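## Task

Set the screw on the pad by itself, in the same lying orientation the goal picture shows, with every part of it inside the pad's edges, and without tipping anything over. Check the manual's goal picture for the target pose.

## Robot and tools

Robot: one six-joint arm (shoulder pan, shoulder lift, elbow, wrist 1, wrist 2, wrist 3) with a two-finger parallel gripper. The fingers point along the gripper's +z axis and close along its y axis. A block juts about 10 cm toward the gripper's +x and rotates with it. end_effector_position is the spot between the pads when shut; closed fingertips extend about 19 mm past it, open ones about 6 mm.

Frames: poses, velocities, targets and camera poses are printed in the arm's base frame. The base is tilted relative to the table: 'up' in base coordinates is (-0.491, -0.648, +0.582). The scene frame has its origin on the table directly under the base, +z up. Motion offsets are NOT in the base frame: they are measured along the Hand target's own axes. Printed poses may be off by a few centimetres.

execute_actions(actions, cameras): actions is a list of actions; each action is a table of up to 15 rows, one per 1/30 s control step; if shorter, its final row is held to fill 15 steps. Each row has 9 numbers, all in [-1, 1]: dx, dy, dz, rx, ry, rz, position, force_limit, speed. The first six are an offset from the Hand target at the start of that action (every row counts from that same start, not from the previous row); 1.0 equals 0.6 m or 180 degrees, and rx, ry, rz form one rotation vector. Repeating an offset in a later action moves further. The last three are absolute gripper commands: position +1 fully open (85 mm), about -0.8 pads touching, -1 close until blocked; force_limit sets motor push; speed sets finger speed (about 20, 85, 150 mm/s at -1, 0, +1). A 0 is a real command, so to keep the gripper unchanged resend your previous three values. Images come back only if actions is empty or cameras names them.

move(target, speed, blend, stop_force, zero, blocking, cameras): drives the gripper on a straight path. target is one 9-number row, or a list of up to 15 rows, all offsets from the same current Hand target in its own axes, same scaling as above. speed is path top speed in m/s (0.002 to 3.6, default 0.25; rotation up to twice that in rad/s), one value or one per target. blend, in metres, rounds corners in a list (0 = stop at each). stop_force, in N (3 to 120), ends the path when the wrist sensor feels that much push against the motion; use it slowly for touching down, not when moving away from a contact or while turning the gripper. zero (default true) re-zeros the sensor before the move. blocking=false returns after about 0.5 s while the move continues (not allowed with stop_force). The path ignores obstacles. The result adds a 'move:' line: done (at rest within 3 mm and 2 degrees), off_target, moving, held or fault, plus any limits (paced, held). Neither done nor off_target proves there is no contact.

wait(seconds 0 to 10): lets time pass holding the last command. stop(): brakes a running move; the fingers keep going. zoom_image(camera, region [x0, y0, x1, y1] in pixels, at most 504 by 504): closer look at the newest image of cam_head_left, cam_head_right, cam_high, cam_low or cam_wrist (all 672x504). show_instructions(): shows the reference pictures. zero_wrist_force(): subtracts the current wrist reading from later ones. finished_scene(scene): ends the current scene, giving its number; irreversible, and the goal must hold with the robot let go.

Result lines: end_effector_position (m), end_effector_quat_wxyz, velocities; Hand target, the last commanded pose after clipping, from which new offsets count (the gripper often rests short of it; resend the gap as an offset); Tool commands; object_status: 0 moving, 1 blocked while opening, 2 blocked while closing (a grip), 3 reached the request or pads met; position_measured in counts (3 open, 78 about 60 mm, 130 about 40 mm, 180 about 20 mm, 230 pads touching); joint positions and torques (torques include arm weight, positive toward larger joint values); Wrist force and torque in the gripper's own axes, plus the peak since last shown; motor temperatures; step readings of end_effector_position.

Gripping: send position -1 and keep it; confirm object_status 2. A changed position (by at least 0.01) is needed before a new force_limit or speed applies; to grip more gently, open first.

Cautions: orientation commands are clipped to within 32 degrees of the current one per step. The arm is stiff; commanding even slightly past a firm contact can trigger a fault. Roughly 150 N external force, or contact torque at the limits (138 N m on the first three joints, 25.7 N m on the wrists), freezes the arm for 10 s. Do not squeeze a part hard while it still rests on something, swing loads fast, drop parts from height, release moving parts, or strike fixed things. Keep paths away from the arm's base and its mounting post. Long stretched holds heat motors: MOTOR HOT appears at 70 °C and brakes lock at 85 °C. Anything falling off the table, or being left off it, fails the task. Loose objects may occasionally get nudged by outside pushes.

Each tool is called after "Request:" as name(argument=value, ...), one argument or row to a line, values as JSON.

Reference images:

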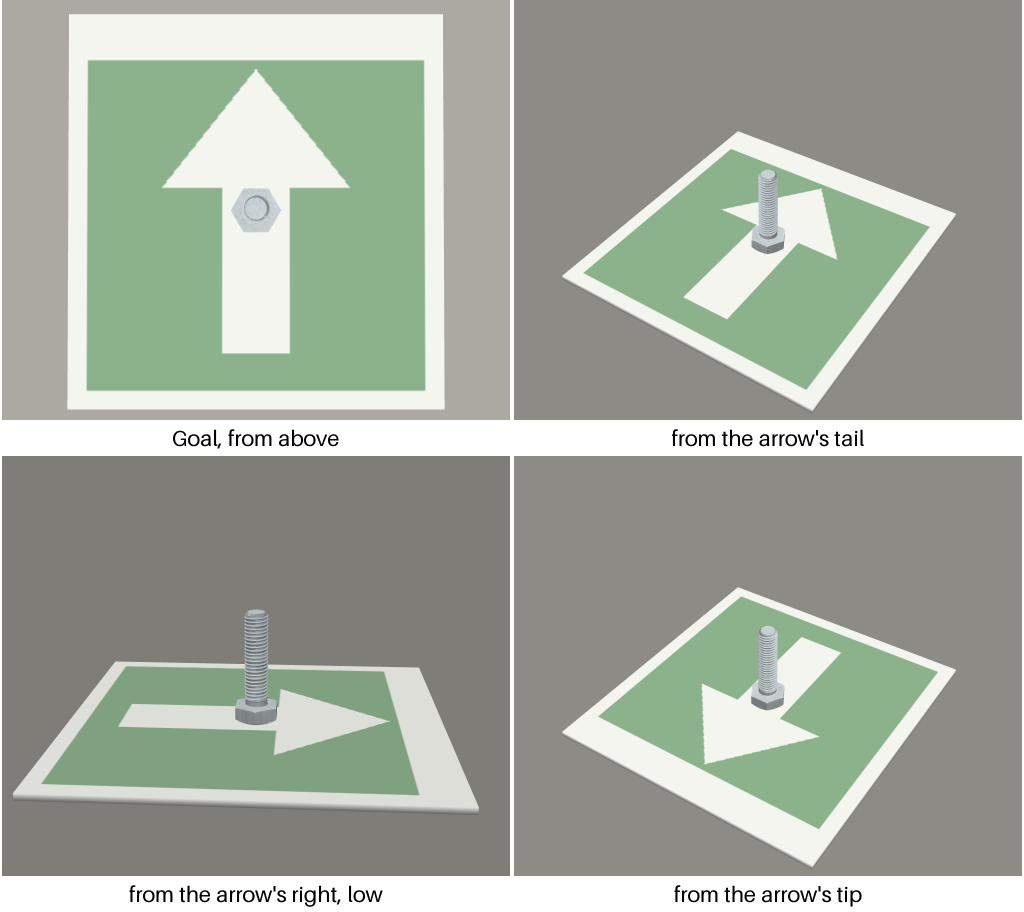

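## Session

Request:
execute_actions(
  actions=[],
)

Scene clock: 0.00 s.
end_effector_position=(+0.1638, +0.0886, +0.2710) position_measured=3 object_status=3 end_effector_quat_wxyz=(-0.095, -0.096, +0.918, -0.372)
Joint positions: [0.538 -1.989 2.104 -1.12 -2.153 0.504]
Joint velocities: within noise
Joint torques (N m): no reading
Motor temperatures (°C): [36 39 38 37 39 33]
Wrist force (N): no reading
Wrist torque (N m): no reading
Wrist force, peak (N): no reading
Hand target: +0.1638, +0.0886, +0.2710; -0.095, -0.096, +0.918, -0.372
Tool commands: gripper/position=+1.0 gripper/force_limit=+1.0 gripper/speed=+1.0

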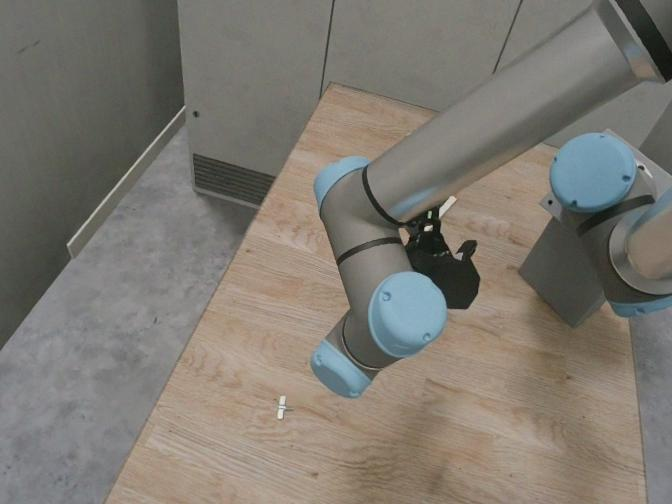

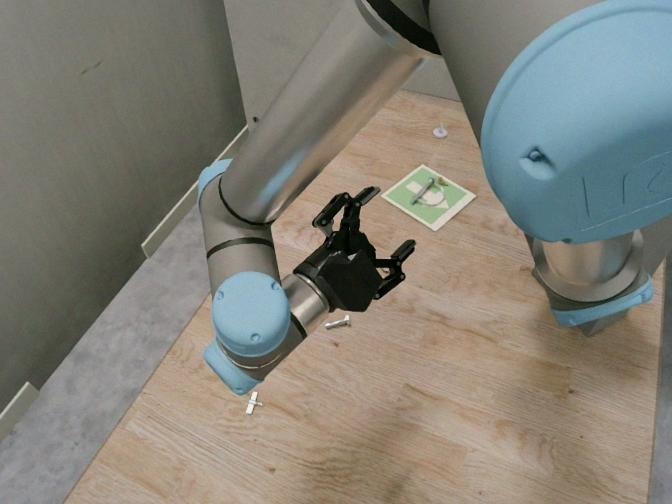

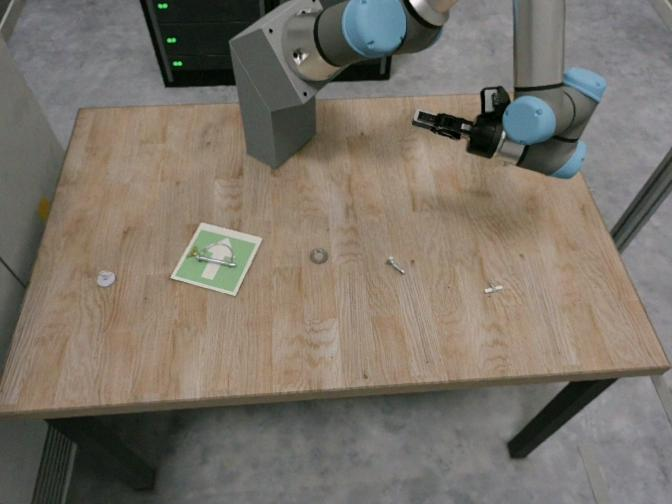

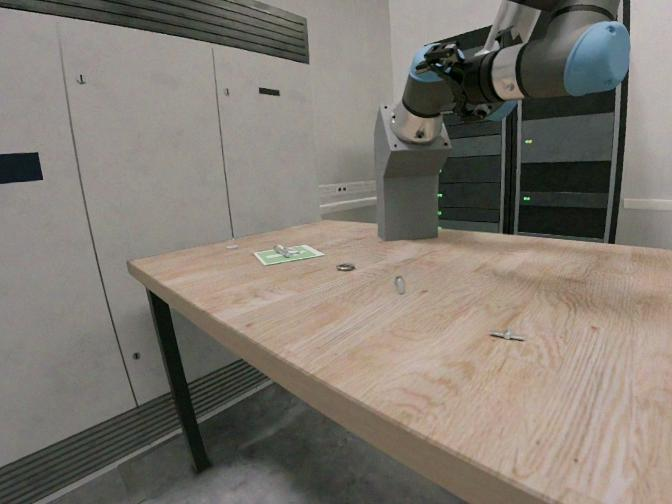

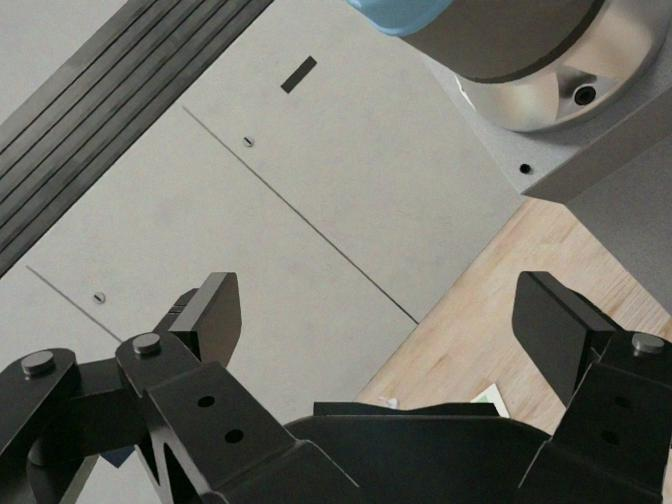

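Request:
zoom_image(
  camera="cam_high",
  region=[160, 210, 280, 310],
)

Request:
zoom_image(
  camera="cam_high",
  region=[360, 230, 530, 330],
)

Request:
zoom_image(
  camera="cam_low",
  region=[220, 230, 420, 310],
)

Request:
zoom_image(
  camera="cam_head_right",
  region=[370, 110, 490, 240],
)

Request:
zoom_image(
  camera="cam_head_right",
  region=[230, 290, 370, 430],
)

Request:
zoom_image(
  camera="cam_high",
  region=[80, 240, 340, 300],
)

Scaled by 4.200 from the camera's 672x504 image, which has a finer 960x720 frame.

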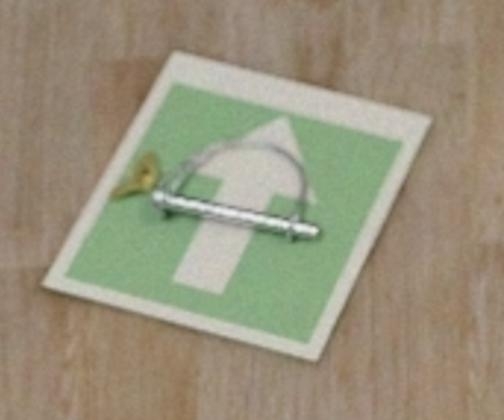

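Scaled by 2.965 from the camera's 672x504 image, which has a finer 960x720 frame.

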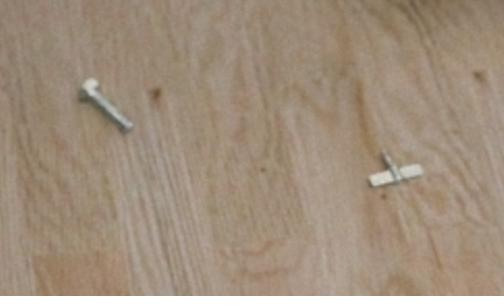

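Scaled by 2.520 from the camera's 672x504 image, which has a finer 960x720 frame.

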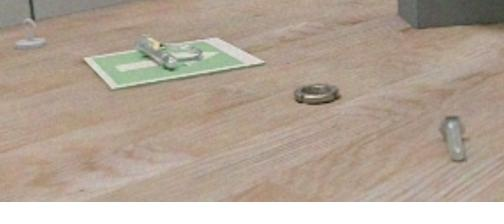

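Scaled by 3.877 from the camera's 672x504 image, which has a finer 960x720 frame.

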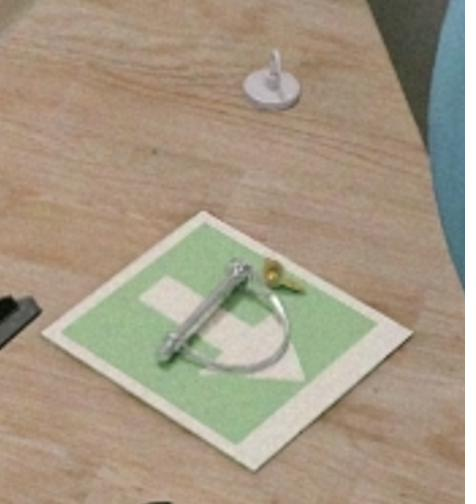

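Scaled by 3.600 from the camera's 672x504 image, which has a finer 960x720 frame.

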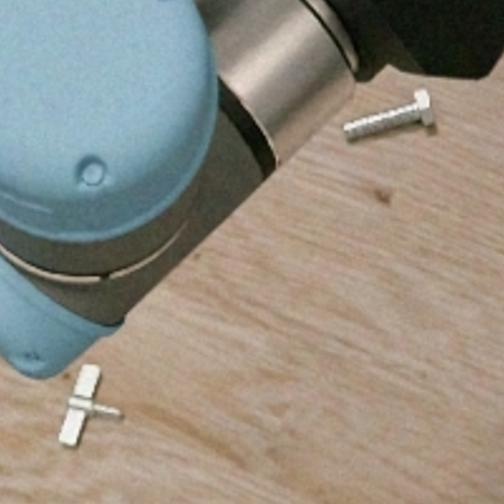

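Scaled by 1.938 from the camera's 672x504 image, which has a finer 960x720 frame.

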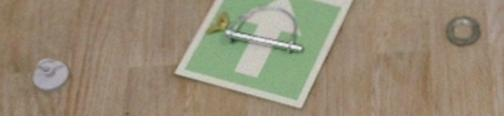

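Request:
move(
  target=[
    [-0.3247, -0.0463, -0.0385, -0.4532, -0.2811, 0.098, 1, 1, 1],
    [-0.2282, -0.0938, 0.3057, -0.4532, -0.2811, 0.098, 1, 1, 1],
  ],
  blend=[0.05, 0],
  speed=0.35,
  cameras=["all"],
)

Scene clock: 9.53 s.
end_effector_position=(+0.2907, -0.0653, +0.1456) position_measured=3 object_status=3 end_effector_quat_wxyz=(+0.286, -0.024, +0.889, +0.357) end_effector_velocity=(-0.001, -0.001, -0.001) end_effector_angular_velocity=(-0.002, +0.001, +0.003)
Joint positions: [-1.442 -1.964 2.469 -1.292 -0.964 -1.753]
Joint velocities: [-0.002 0.005 -0.001 -0.004 -0.004 -0.003]
Joint torques (N m): [-17.8 22.63 -31.31 -3.75 -2.04 -2.13]
Wrist force (N): [-1.3 1.1 0.4]
Wrist torque (N m): [0.42 0.70 0.20]
Wrist force, peak (N): [-1.7 2.6 1.5]
Hand target: +0.2907, -0.0654, +0.1455; +0.286, -0.024, +0.889, +0.357
Off the commanded pose: 0.000 m, 0 deg.
move: done

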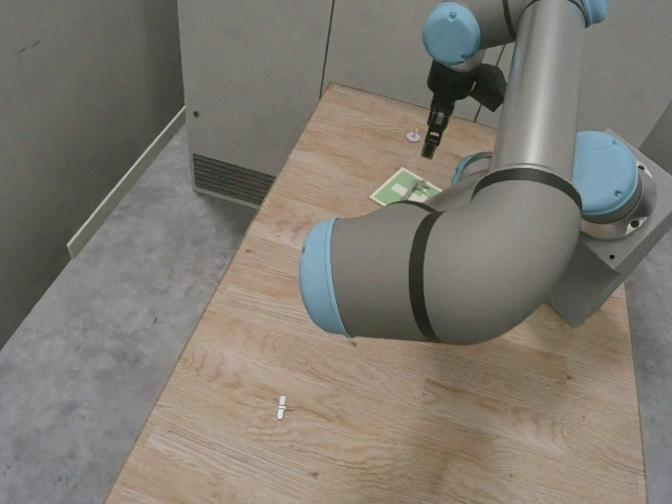

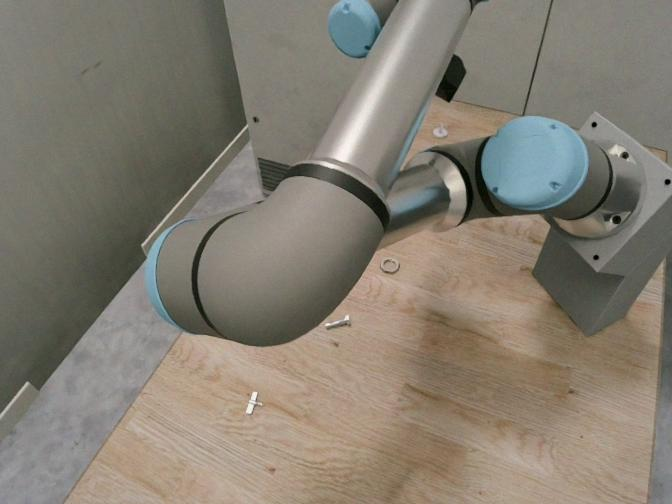

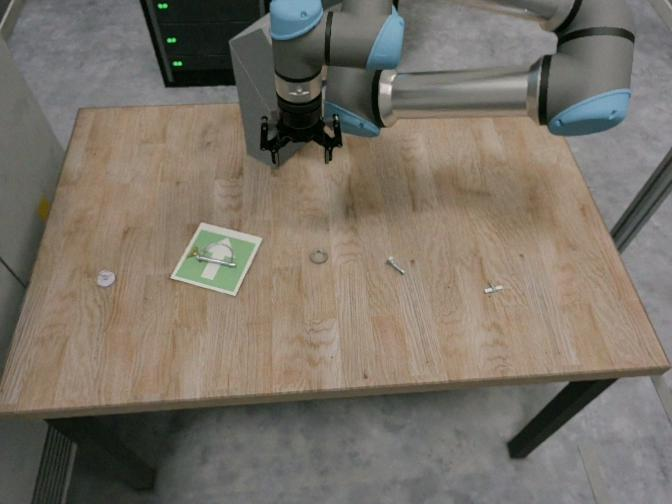

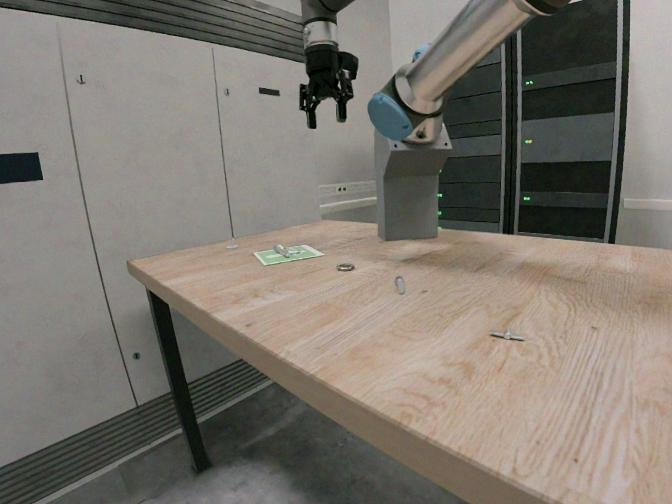

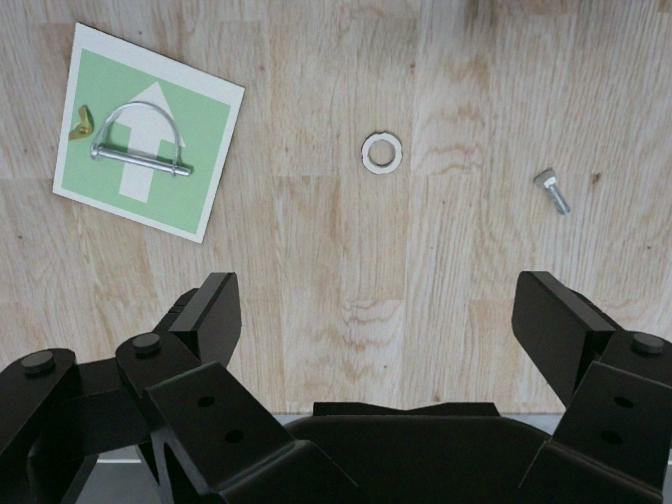

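Request:
zoom_image(
  camera="cam_wrist",
  region=[40, 60, 210, 230],
)

Request:
zoom_image(
  camera="cam_wrist",
  region=[510, 140, 610, 240],
)

Scaled by 2.965 from the camera's 672x504 image, which has a finer 960x720 frame.

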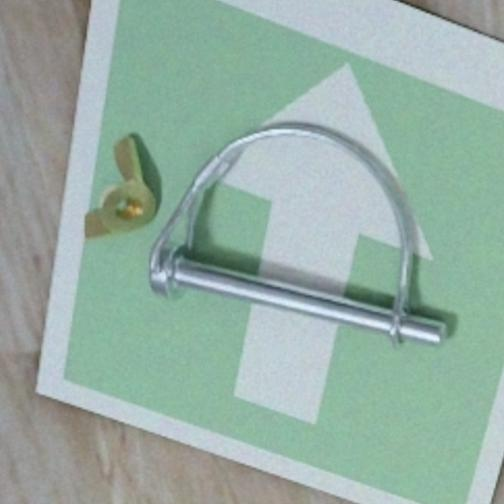

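Scaled by 5.040 from the camera's 672x504 image, which has a finer 960x720 frame.

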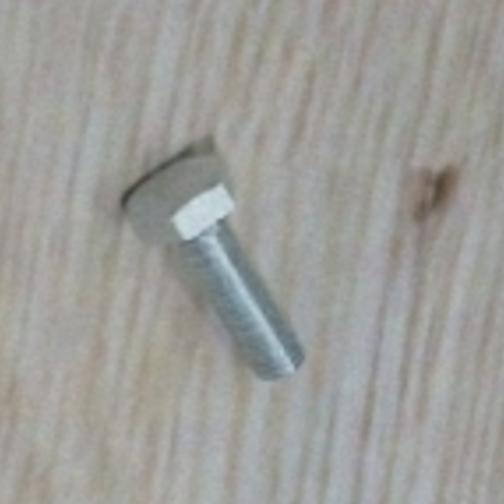

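Request:
move(
  target=[-0.003, -0.3538, 0.3337, 0, 0, -0.436, -0.2, -0.5, 0],
  speed=0.3,
  cameras=["all"],
)

Request:
zoom_image(
  camera="cam_wrist",
  region=[220, 80, 560, 335],
)

Scene clock: 19.10 s.
end_effector_position=(+0.4428, -0.0939, -0.1018) position_measured=154 object_status=3 end_effector_quat_wxyz=(+0.447, -0.581, +0.674, +0.096)
Joint positions: [-1.02 -0.859 2.376 -2.619 -0.711 -2.661]
Joint torques (N m): [-30.58 -6.74 0.24 -3 -2.18 -1.82]
Wrist force (N): [-0.9 1.5 0.6]
Wrist torque (N m): [0.50 0.62 0.20]
Wrist force, peak (N): [-1.2 2.1 -0.5]
Hand target: +0.4428, -0.0939, -0.1019; +0.447, -0.581, +0.674, +0.096
Off the commanded pose: 0.000 m, 0 deg.
move: done

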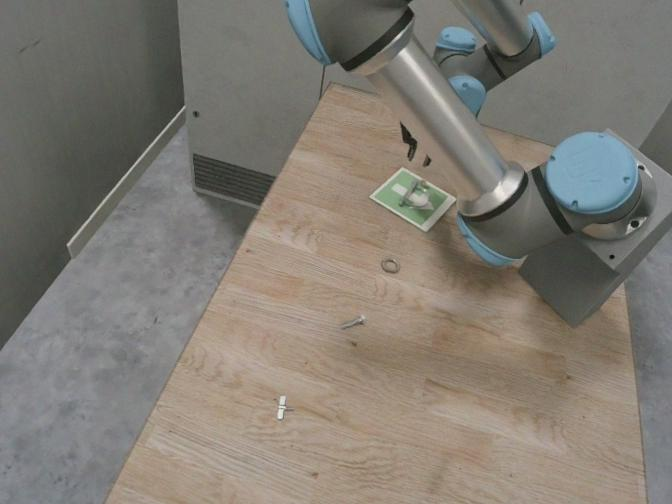

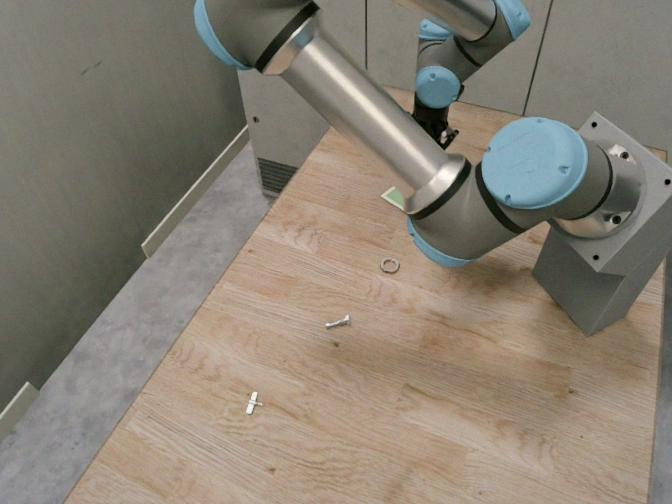

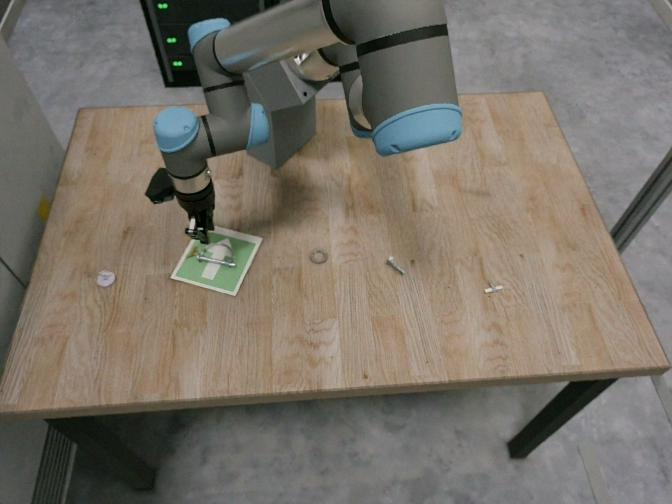

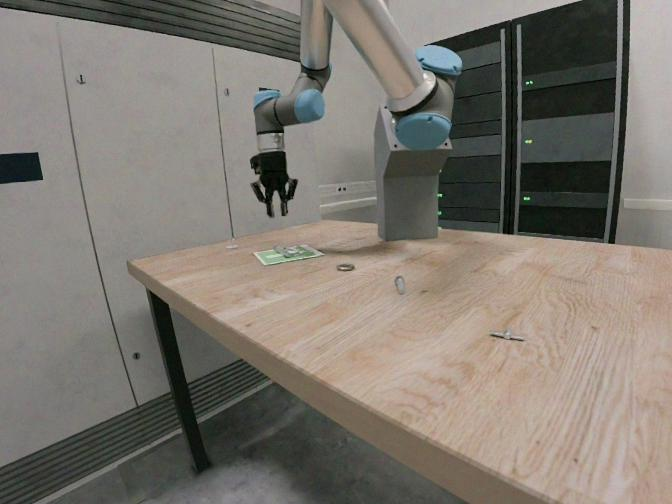

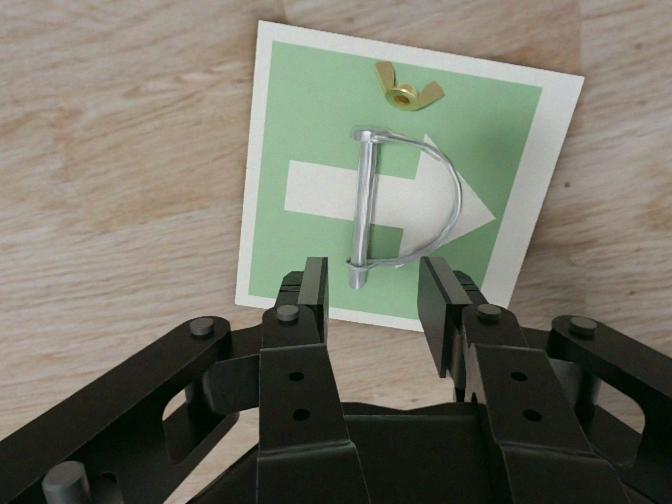

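Scaled by 1.482 from the camera's 672x504 image, which has a finer 960x720 frame.

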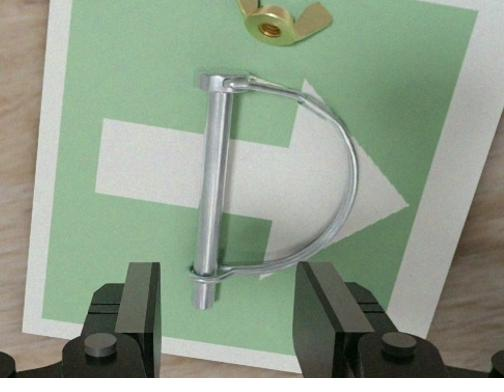

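Request:
move(
  target=[
    [-0.0025, 0.0028, 0.14, 0, 0, 0.023, -0.2, -0.5, 0],
    [-0.0025, 0.0028, 0.1777, 0, 0, 0.023, -0.2, -0.5, 0],
  ],
  speed=[0.15, 0.05],
  blend=[0.01, 0],
  cameras=["cam_wrist"],
)

Scene clock: 31.03 s.
end_effector_position=(+0.4855, -0.0332, -0.1545) position_measured=154 object_status=3 end_effector_quat_wxyz=(+0.444, -0.556, +0.694, +0.113)
Joint positions: [-0.838 -0.619 2.326 -3.018 -0.645 -2.319]
Joint torques (N m): [-30.75 -19.4 -3.09 -2.39 0.27 0.16]
Wrist force (N): [-1.0 1.9 -3.4]
Wrist torque (N m): [0.45 0.56 0.31]
Wrist force, peak (N): [-19.4 19.1 -141.5]
Hand target: +0.4855, -0.0332, -0.1545; +0.444, -0.556, +0.694, +0.113 (not the last commanded pose)
Tool commands: gripper/position=-0.2 gripper/force_limit=-0.498039 gripper/speed=+0.003922
Off the commanded pose: 0.016 m, 0 deg.
FORCE FAULT: contact force on the arm reached its limit, and the arm stopped for 10 seconds. The contact can be on any part of the arm, not only on its tool. That time counts as 20 of the actions that you can send in this scene. The arm's remaining commands of this call were not run. During the stop the arm's controller moved it back a little. The arm's target is now where it stood when the stop ended, not its last command. The arm accepts commands again.
move: fault; path passed 1 of 2 targets
Images, in order (width x height): cam_wrist 672x504.

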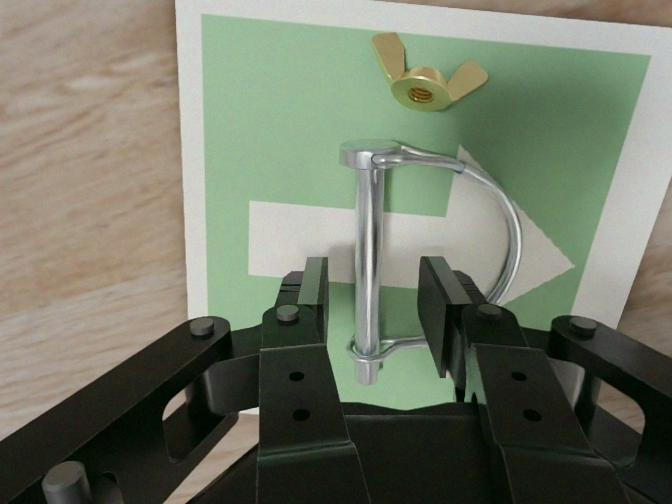

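Request:
wait(
  seconds=0.1,
  cameras=["all"],
)

Request:
zoom_image(
  camera="cam_low",
  region=[230, 190, 340, 280],
)

Request:
zoom_image(
  camera="cam_high",
  region=[150, 190, 280, 310],
)

Request:
zoom_image(
  camera="cam_head_left",
  region=[360, 120, 480, 240],
)

Request:
zoom_image(
  camera="cam_wrist",
  region=[260, 200, 560, 425],
)

Scene clock: 32.27 s.
end_effector_position=(+0.4855, -0.0332, -0.1545) position_measured=154 object_status=3 end_effector_quat_wxyz=(+0.444, -0.556, +0.694, +0.113)
Joint positions: [-0.838 -0.619 2.326 -3.018 -0.645 -2.319]
Joint torques (N m): [-31.46 -19.88 -3.21 -1.63 0.21 0.08]
Wrist force (N): [-0.9 1.8 -3.5]
Wrist torque (N m): [0.44 0.55 0.31]
Wrist force, peak (N): [-1.2 1.8 -4.2]
Hand target: +0.4855, -0.0332, -0.1545; +0.444, -0.556, +0.694, +0.113 (not the last commanded pose)
Tool commands: gripper/position=-0.2 gripper/force_limit=-0.498039 gripper/speed=+0.003922
Off the commanded pose: 0.016 m, 0 deg.
wait: 0.10 s; at rest from the start

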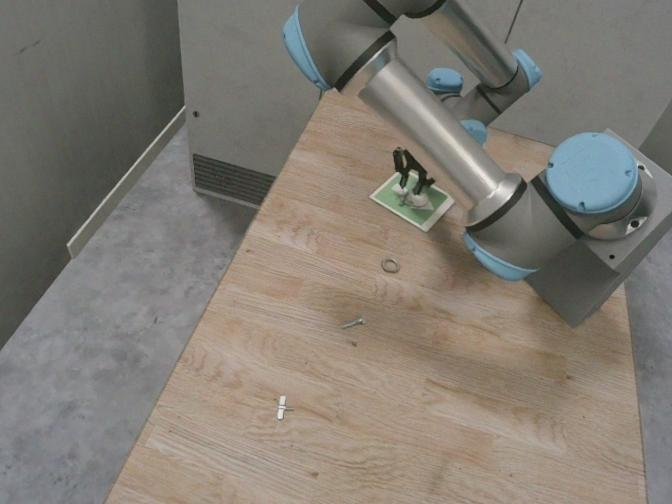

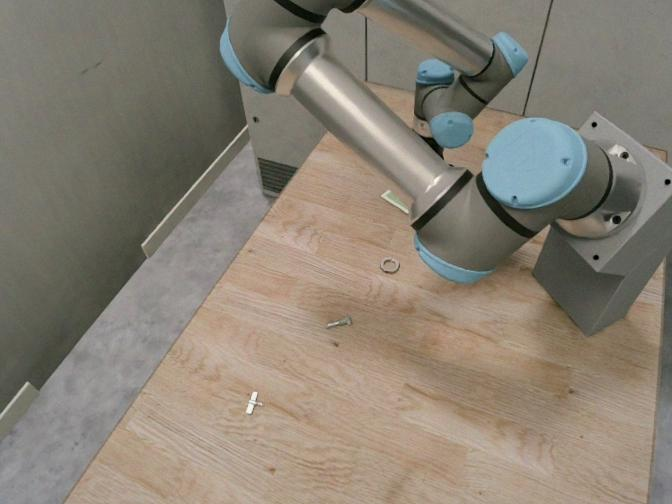

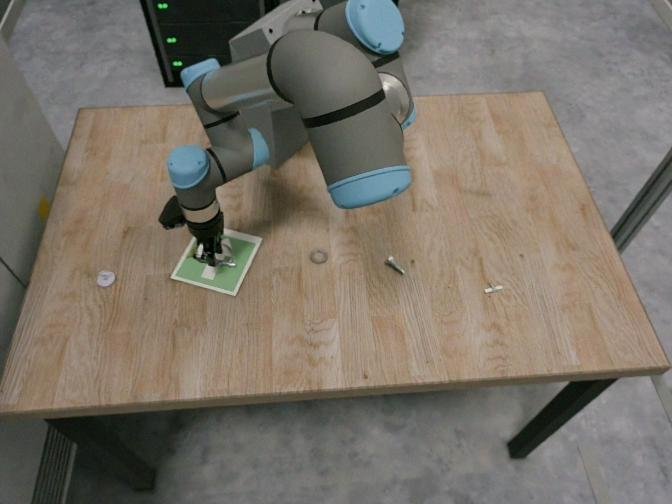

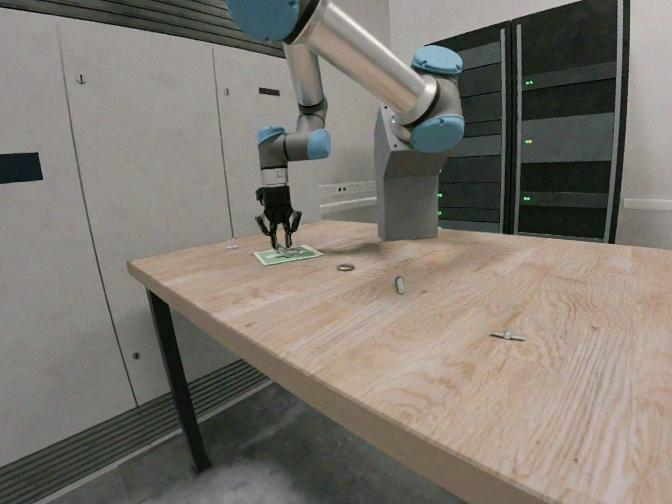

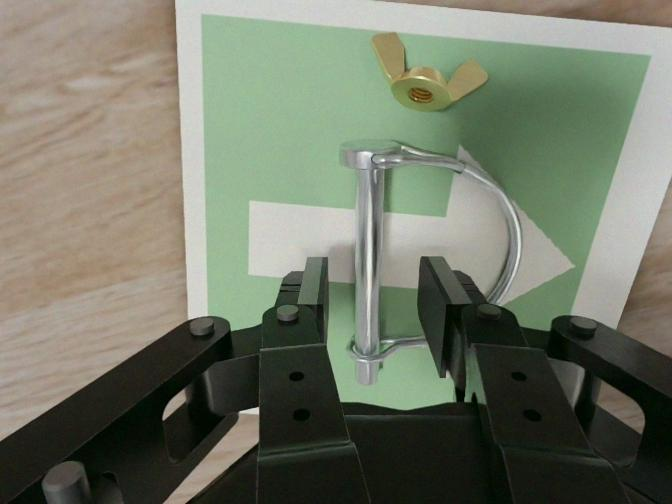

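Scaled by 4.582 from the camera's 672x504 image, which has a finer 960x720 frame.

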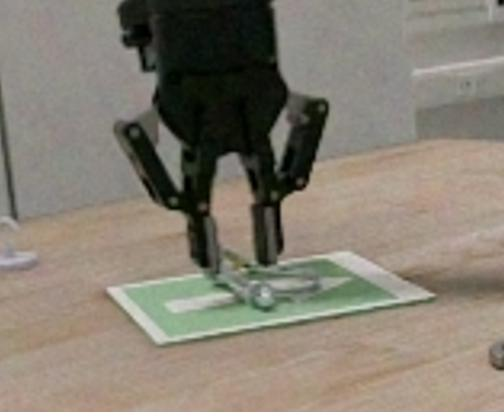

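Scaled by 3.877 from the camera's 672x504 image, which has a finer 960x720 frame.

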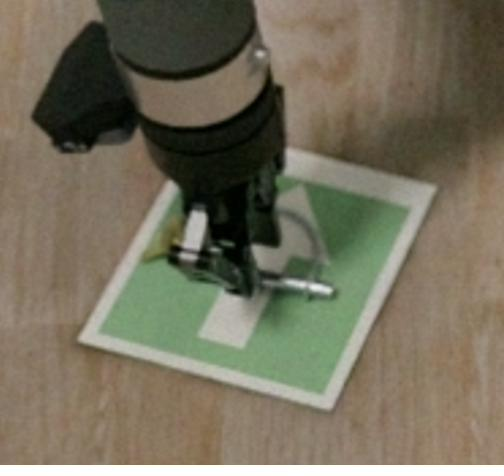

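Scaled by 4.200 from the camera's 672x504 image, which has a finer 960x720 frame.

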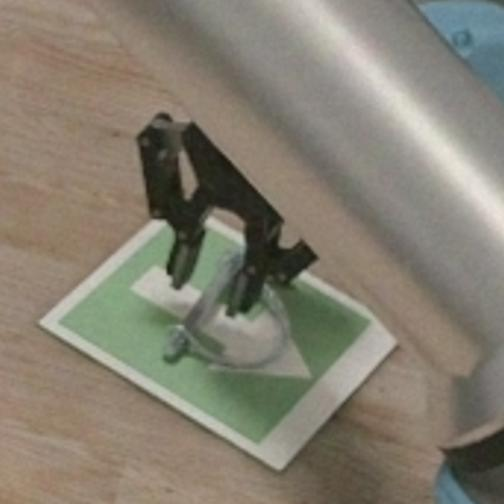

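Scaled by 1.680 from the camera's 672x504 image, which has a finer 960x720 frame.

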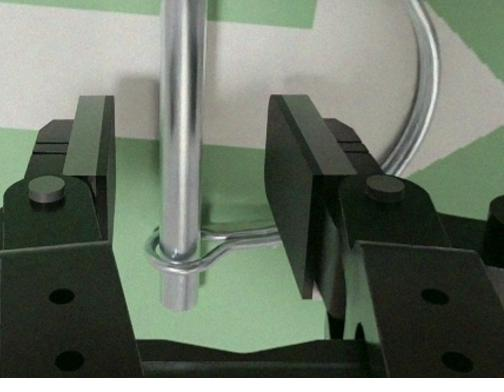

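Request:
move(
  target=[
    [0, 0, -0.03, 0, 0, 0, -0.2, -0.5, 0],
    [0.015, 0, -0.0417, 0, 0, 0, -0.2, -0.5, 0],
  ],
  speed=0.08,
  blend=[0.005, 0],
  cameras=["cam_wrist"],
)

Request:
zoom_image(
  camera="cam_wrist",
  region=[280, 100, 580, 340],
)

Scene clock: 34.10 s.
end_effector_position=(+0.4734, -0.0556, -0.1466) position_measured=154 object_status=3 end_effector_quat_wxyz=(+0.443, -0.556, +0.694, +0.112)
Joint positions: [-0.899 -0.669 2.335 -2.901 -0.663 -2.415]
Joint torques (N m): [-34.14 -12.12 8.3 -1.66 2.48 0.25]
Wrist force (N): [-0.2 1.8 0.3]
Wrist torque (N m): [0.57 0.50 0.20]
Wrist force, peak (N): [-1.0 1.7 -4.2]
Hand target: +0.4733, -0.0555, -0.1466; +0.444, -0.556, +0.694, +0.113
Off the commanded pose: 0.000 m, 0 deg.
move: done
Images, in order (width x height): cam_wrist 672x504.

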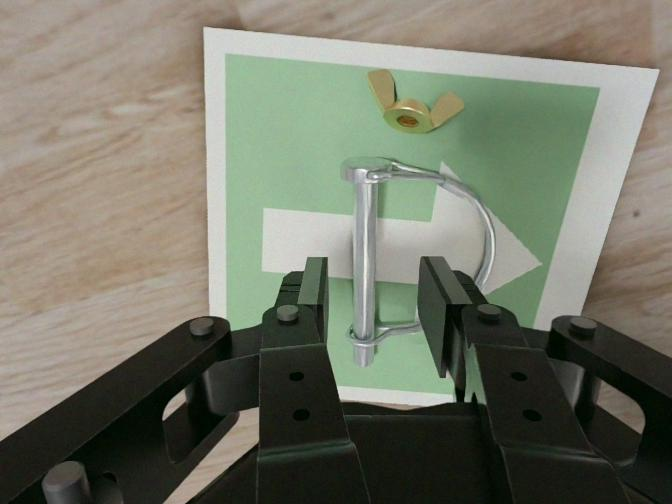

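Scaled by 1.680 from the camera's 672x504 image, which has a finer 960x720 frame.

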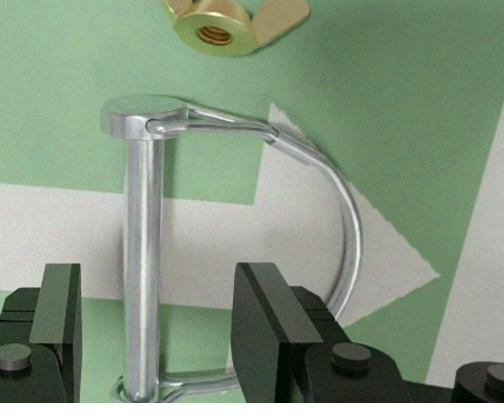

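Request:
move(
  target=[-0.003, -0.0015, 0.032, 0, 0, 0, -0.325, -0.5, 0],
  speed=0.08,
)

Request:
move(
  target=[0, 0, 0.0362, 0, 0, 0, -0.325, -0.5, 0],
  speed=0.006,
  stop_force=4,
  cameras=["cam_wrist"],
)

Request:
zoom_image(
  camera="cam_wrist",
  region=[280, 100, 580, 340],
)

Scene clock: 35.57 s.
end_effector_position=(+0.4836, -0.0422, -0.1561) position_measured=170 object_status=3 end_effector_quat_wxyz=(+0.444, -0.556, +0.694, +0.112)
Joint positions: [-0.857 -0.622 2.318 -2.983 -0.65 -2.35]
Joint torques (N m): [-36.47 -26 10.18 -0.28 -2.1 -1.72]
Wrist force (N): [-0.2 1.6 0.4]
Wrist torque (N m): [0.51 0.50 0.28]
Wrist force, peak (N): [-0.4 1.8 1.1]
Hand target: +0.4835, -0.0421, -0.1562; +0.444, -0.556, +0.694, +0.113
Off the commanded pose: 0.000 m, 0 deg.
move: done

Scene clock: 37.20 s.
end_effector_position=(+0.4851, -0.0400, -0.1580) position_measured=170 object_status=3 end_effector_quat_wxyz=(+0.444, -0.556, +0.694, +0.113)
Joint positions: [-0.85 -0.614 2.315 -2.996 -0.649 -2.339]
Joint torques (N m): [-36.98 -26.65 10.36 -1.53 -1.99 -1.79]
Wrist force (N): [0.2 1.4 -4.4]
Wrist torque (N m): [0.42 0.56 0.22]
Wrist force, peak (N): [-0.1 1.6 -9.3]
Hand target: +0.4851, -0.0400, -0.1580; +0.444, -0.556, +0.694, +0.112 (not the last commanded pose)
Off the commanded pose: 0.018 m, 0 deg.
move: contact
Images, in order (width x height): cam_wrist 672x504.

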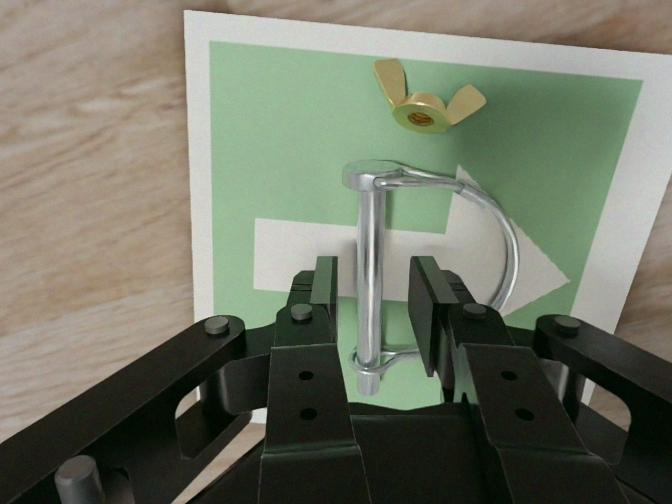

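Scaled by 1.680 from the camera's 672x504 image, which has a finer 960x720 frame.

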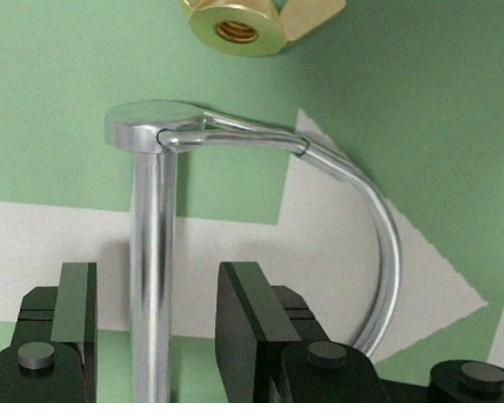

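Request:
move(
  target=[
    [0, 0, -0.055, 0, 0, 0, -0.325, -0.5, 0],
    [0.01, 0.0375, -0.055, 0, 0, 0, 1, -0.5, 0],
  ],
  speed=0.1,
  cameras=["cam_wrist"],
)

Request:
zoom_image(
  camera="cam_wrist",
  region=[220, 80, 560, 335],
)

Scene clock: 40.90 s.
end_effector_position=(+0.4494, -0.0575, -0.1509) position_measured=3 object_status=0 end_effector_quat_wxyz=(+0.444, -0.556, +0.694, +0.112)
Joint positions: [-0.952 -0.667 2.38 -2.885 -0.682 -2.495]
Joint torques (N m): [-36.5 -11.2 -17.73 -2.98 2.48 -1.83]
Wrist force (N): [-0.3 1.7 0.4]
Wrist torque (N m): [0.55 0.51 0.21]
Wrist force, peak (N): [0.0 1.5 -5.3]
Hand target: +0.4494, -0.0575, -0.1509; +0.444, -0.556, +0.694, +0.112
Off the commanded pose: 0.000 m, 0 deg.
move: done
Images, in order (width x height): cam_wrist 672x504.

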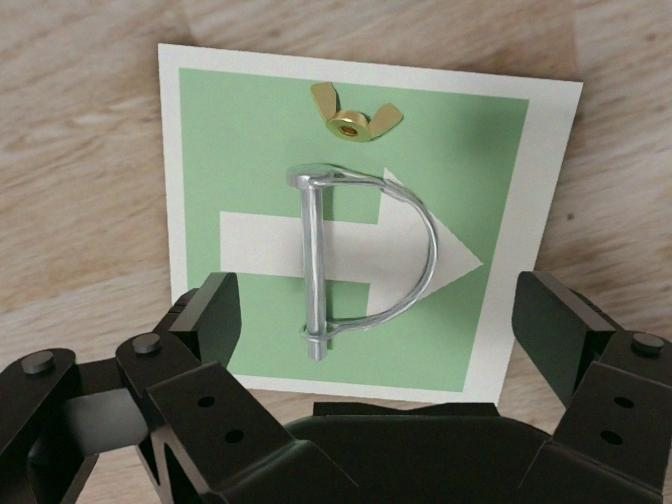

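Scaled by 1.482 from the camera's 672x504 image, which has a finer 960x720 frame.

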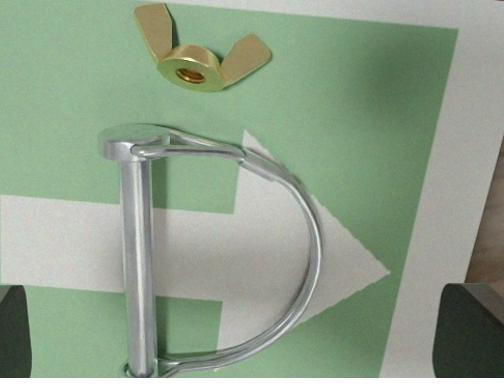

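Request:
move(
  target=[-0.0083, 0.0017, 0.0495, 0, 0, 0, 1, -0.5, 0],
  speed=0.1,
)

Request:
move(
  target=[0, 0, 0.0457, 0, 0, 0, 1, -0.5, 0],
  speed=0.007,
  stop_force=4,
  cameras=["cam_wrist"],
)

Request:
zoom_image(
  camera="cam_wrist",
  region=[220, 180, 560, 435],
)

Scene clock: 42.27 s.
end_effector_position=(+0.4630, -0.0345, -0.1648) position_measured=3 object_status=3 end_effector_quat_wxyz=(+0.444, -0.556, +0.694, +0.112)
Joint positions: [-0.885 -0.594 2.364 -3.022 -0.659 -2.394]
Joint torques (N m): [-27.71 -16.38 9.58 -2.8 -2.12 0.25]
Wrist force (N): [-0.5 1.6 0.5]
Wrist torque (N m): [0.52 0.55 0.30]
Wrist force, peak (N): [-0.4 1.8 1.5]
Hand target: +0.4630, -0.0345, -0.1648; +0.444, -0.556, +0.694, +0.112
Off the commanded pose: 0.000 m, 0 deg.
move: done

Scene clock: 47.13 s.
end_effector_position=(+0.4765, -0.0167, -0.1807) position_measured=3 object_status=3 end_effector_quat_wxyz=(+0.444, -0.556, +0.694, +0.112)
Joint positions: [-0.826 -0.52 2.331 -3.136 -0.642 -2.301]
Joint torques (N m): [-37.78 -28.54 11.87 -0.06 -0.55 -1.8]
Wrist force (N): [-0.5 1.5 0.7]
Wrist torque (N m): [0.52 0.55 0.18]
Wrist force, peak (N): [-0.5 1.9 0.6]
Hand target: +0.4764, -0.0167, -0.1808; +0.444, -0.556, +0.694, +0.112
Off the commanded pose: 0.000 m, 0 deg.
move: done
Images, in order (width x height): cam_wrist 672x504.

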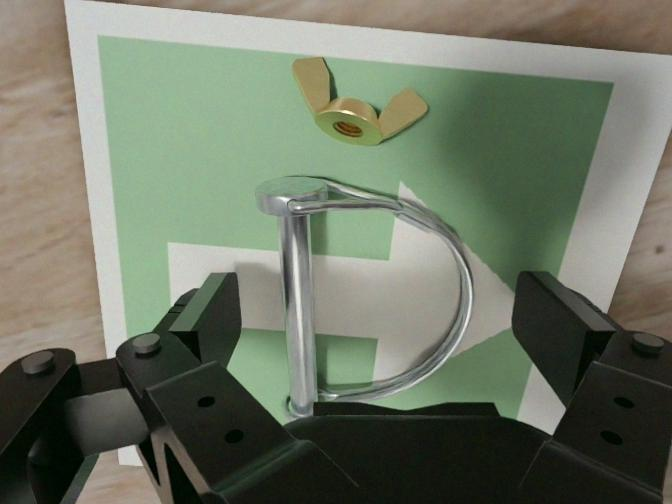

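Scaled by 1.482 from the camera's 672x504 image, which has a finer 960x720 frame.

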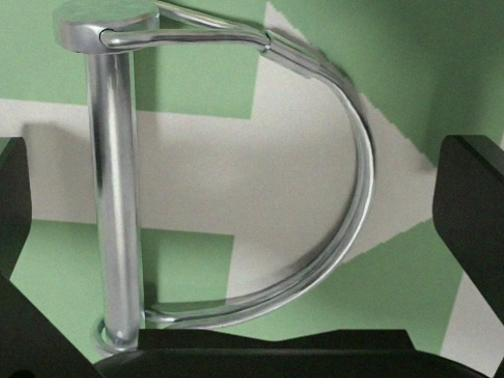

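Request:
move(
  target=[
    [0, 0, 0, 0, 0, 0, -1, -1, -1],
  ],
  cameras=["cam_wrist"],
)

Request:
zoom_image(
  camera="cam_wrist",
  region=[220, 180, 560, 435],
)

Scene clock: 48.77 s.
end_effector_position=(+0.4764, -0.0167, -0.1807) position_measured=66 object_status=0 end_effector_quat_wxyz=(+0.444, -0.556, +0.694, +0.112)
Joint positions: [-0.826 -0.52 2.331 -3.136 -0.642 -2.301]
Joint torques (N m): [-31.8 -21.46 11.79 -0.04 -1.85 -1.77]
Wrist force (N): [-1.3 -2.3 -11.5]
Wrist torque (N m): [0.62 0.53 0.19]
Wrist force, peak (N): [-1.2 -2.2 -12.4]
Hand target: +0.4764, -0.0167, -0.1808; +0.444, -0.556, +0.694, +0.112
Off the commanded pose: 0.000 m, 0 deg.
move: done
Images, in order (width x height): cam_wrist 672x504.

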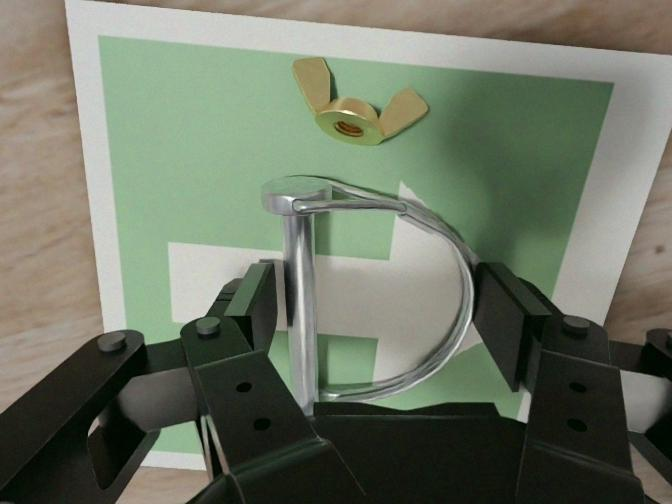

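Scaled by 1.482 from the camera's 672x504 image, which has a finer 960x720 frame.

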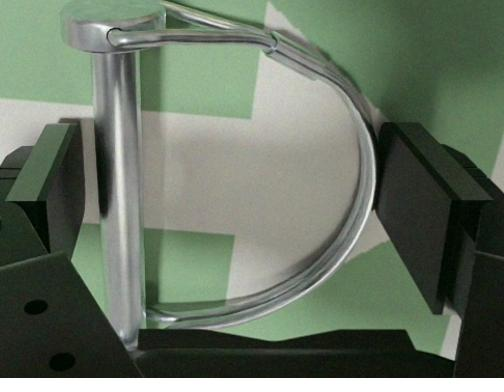

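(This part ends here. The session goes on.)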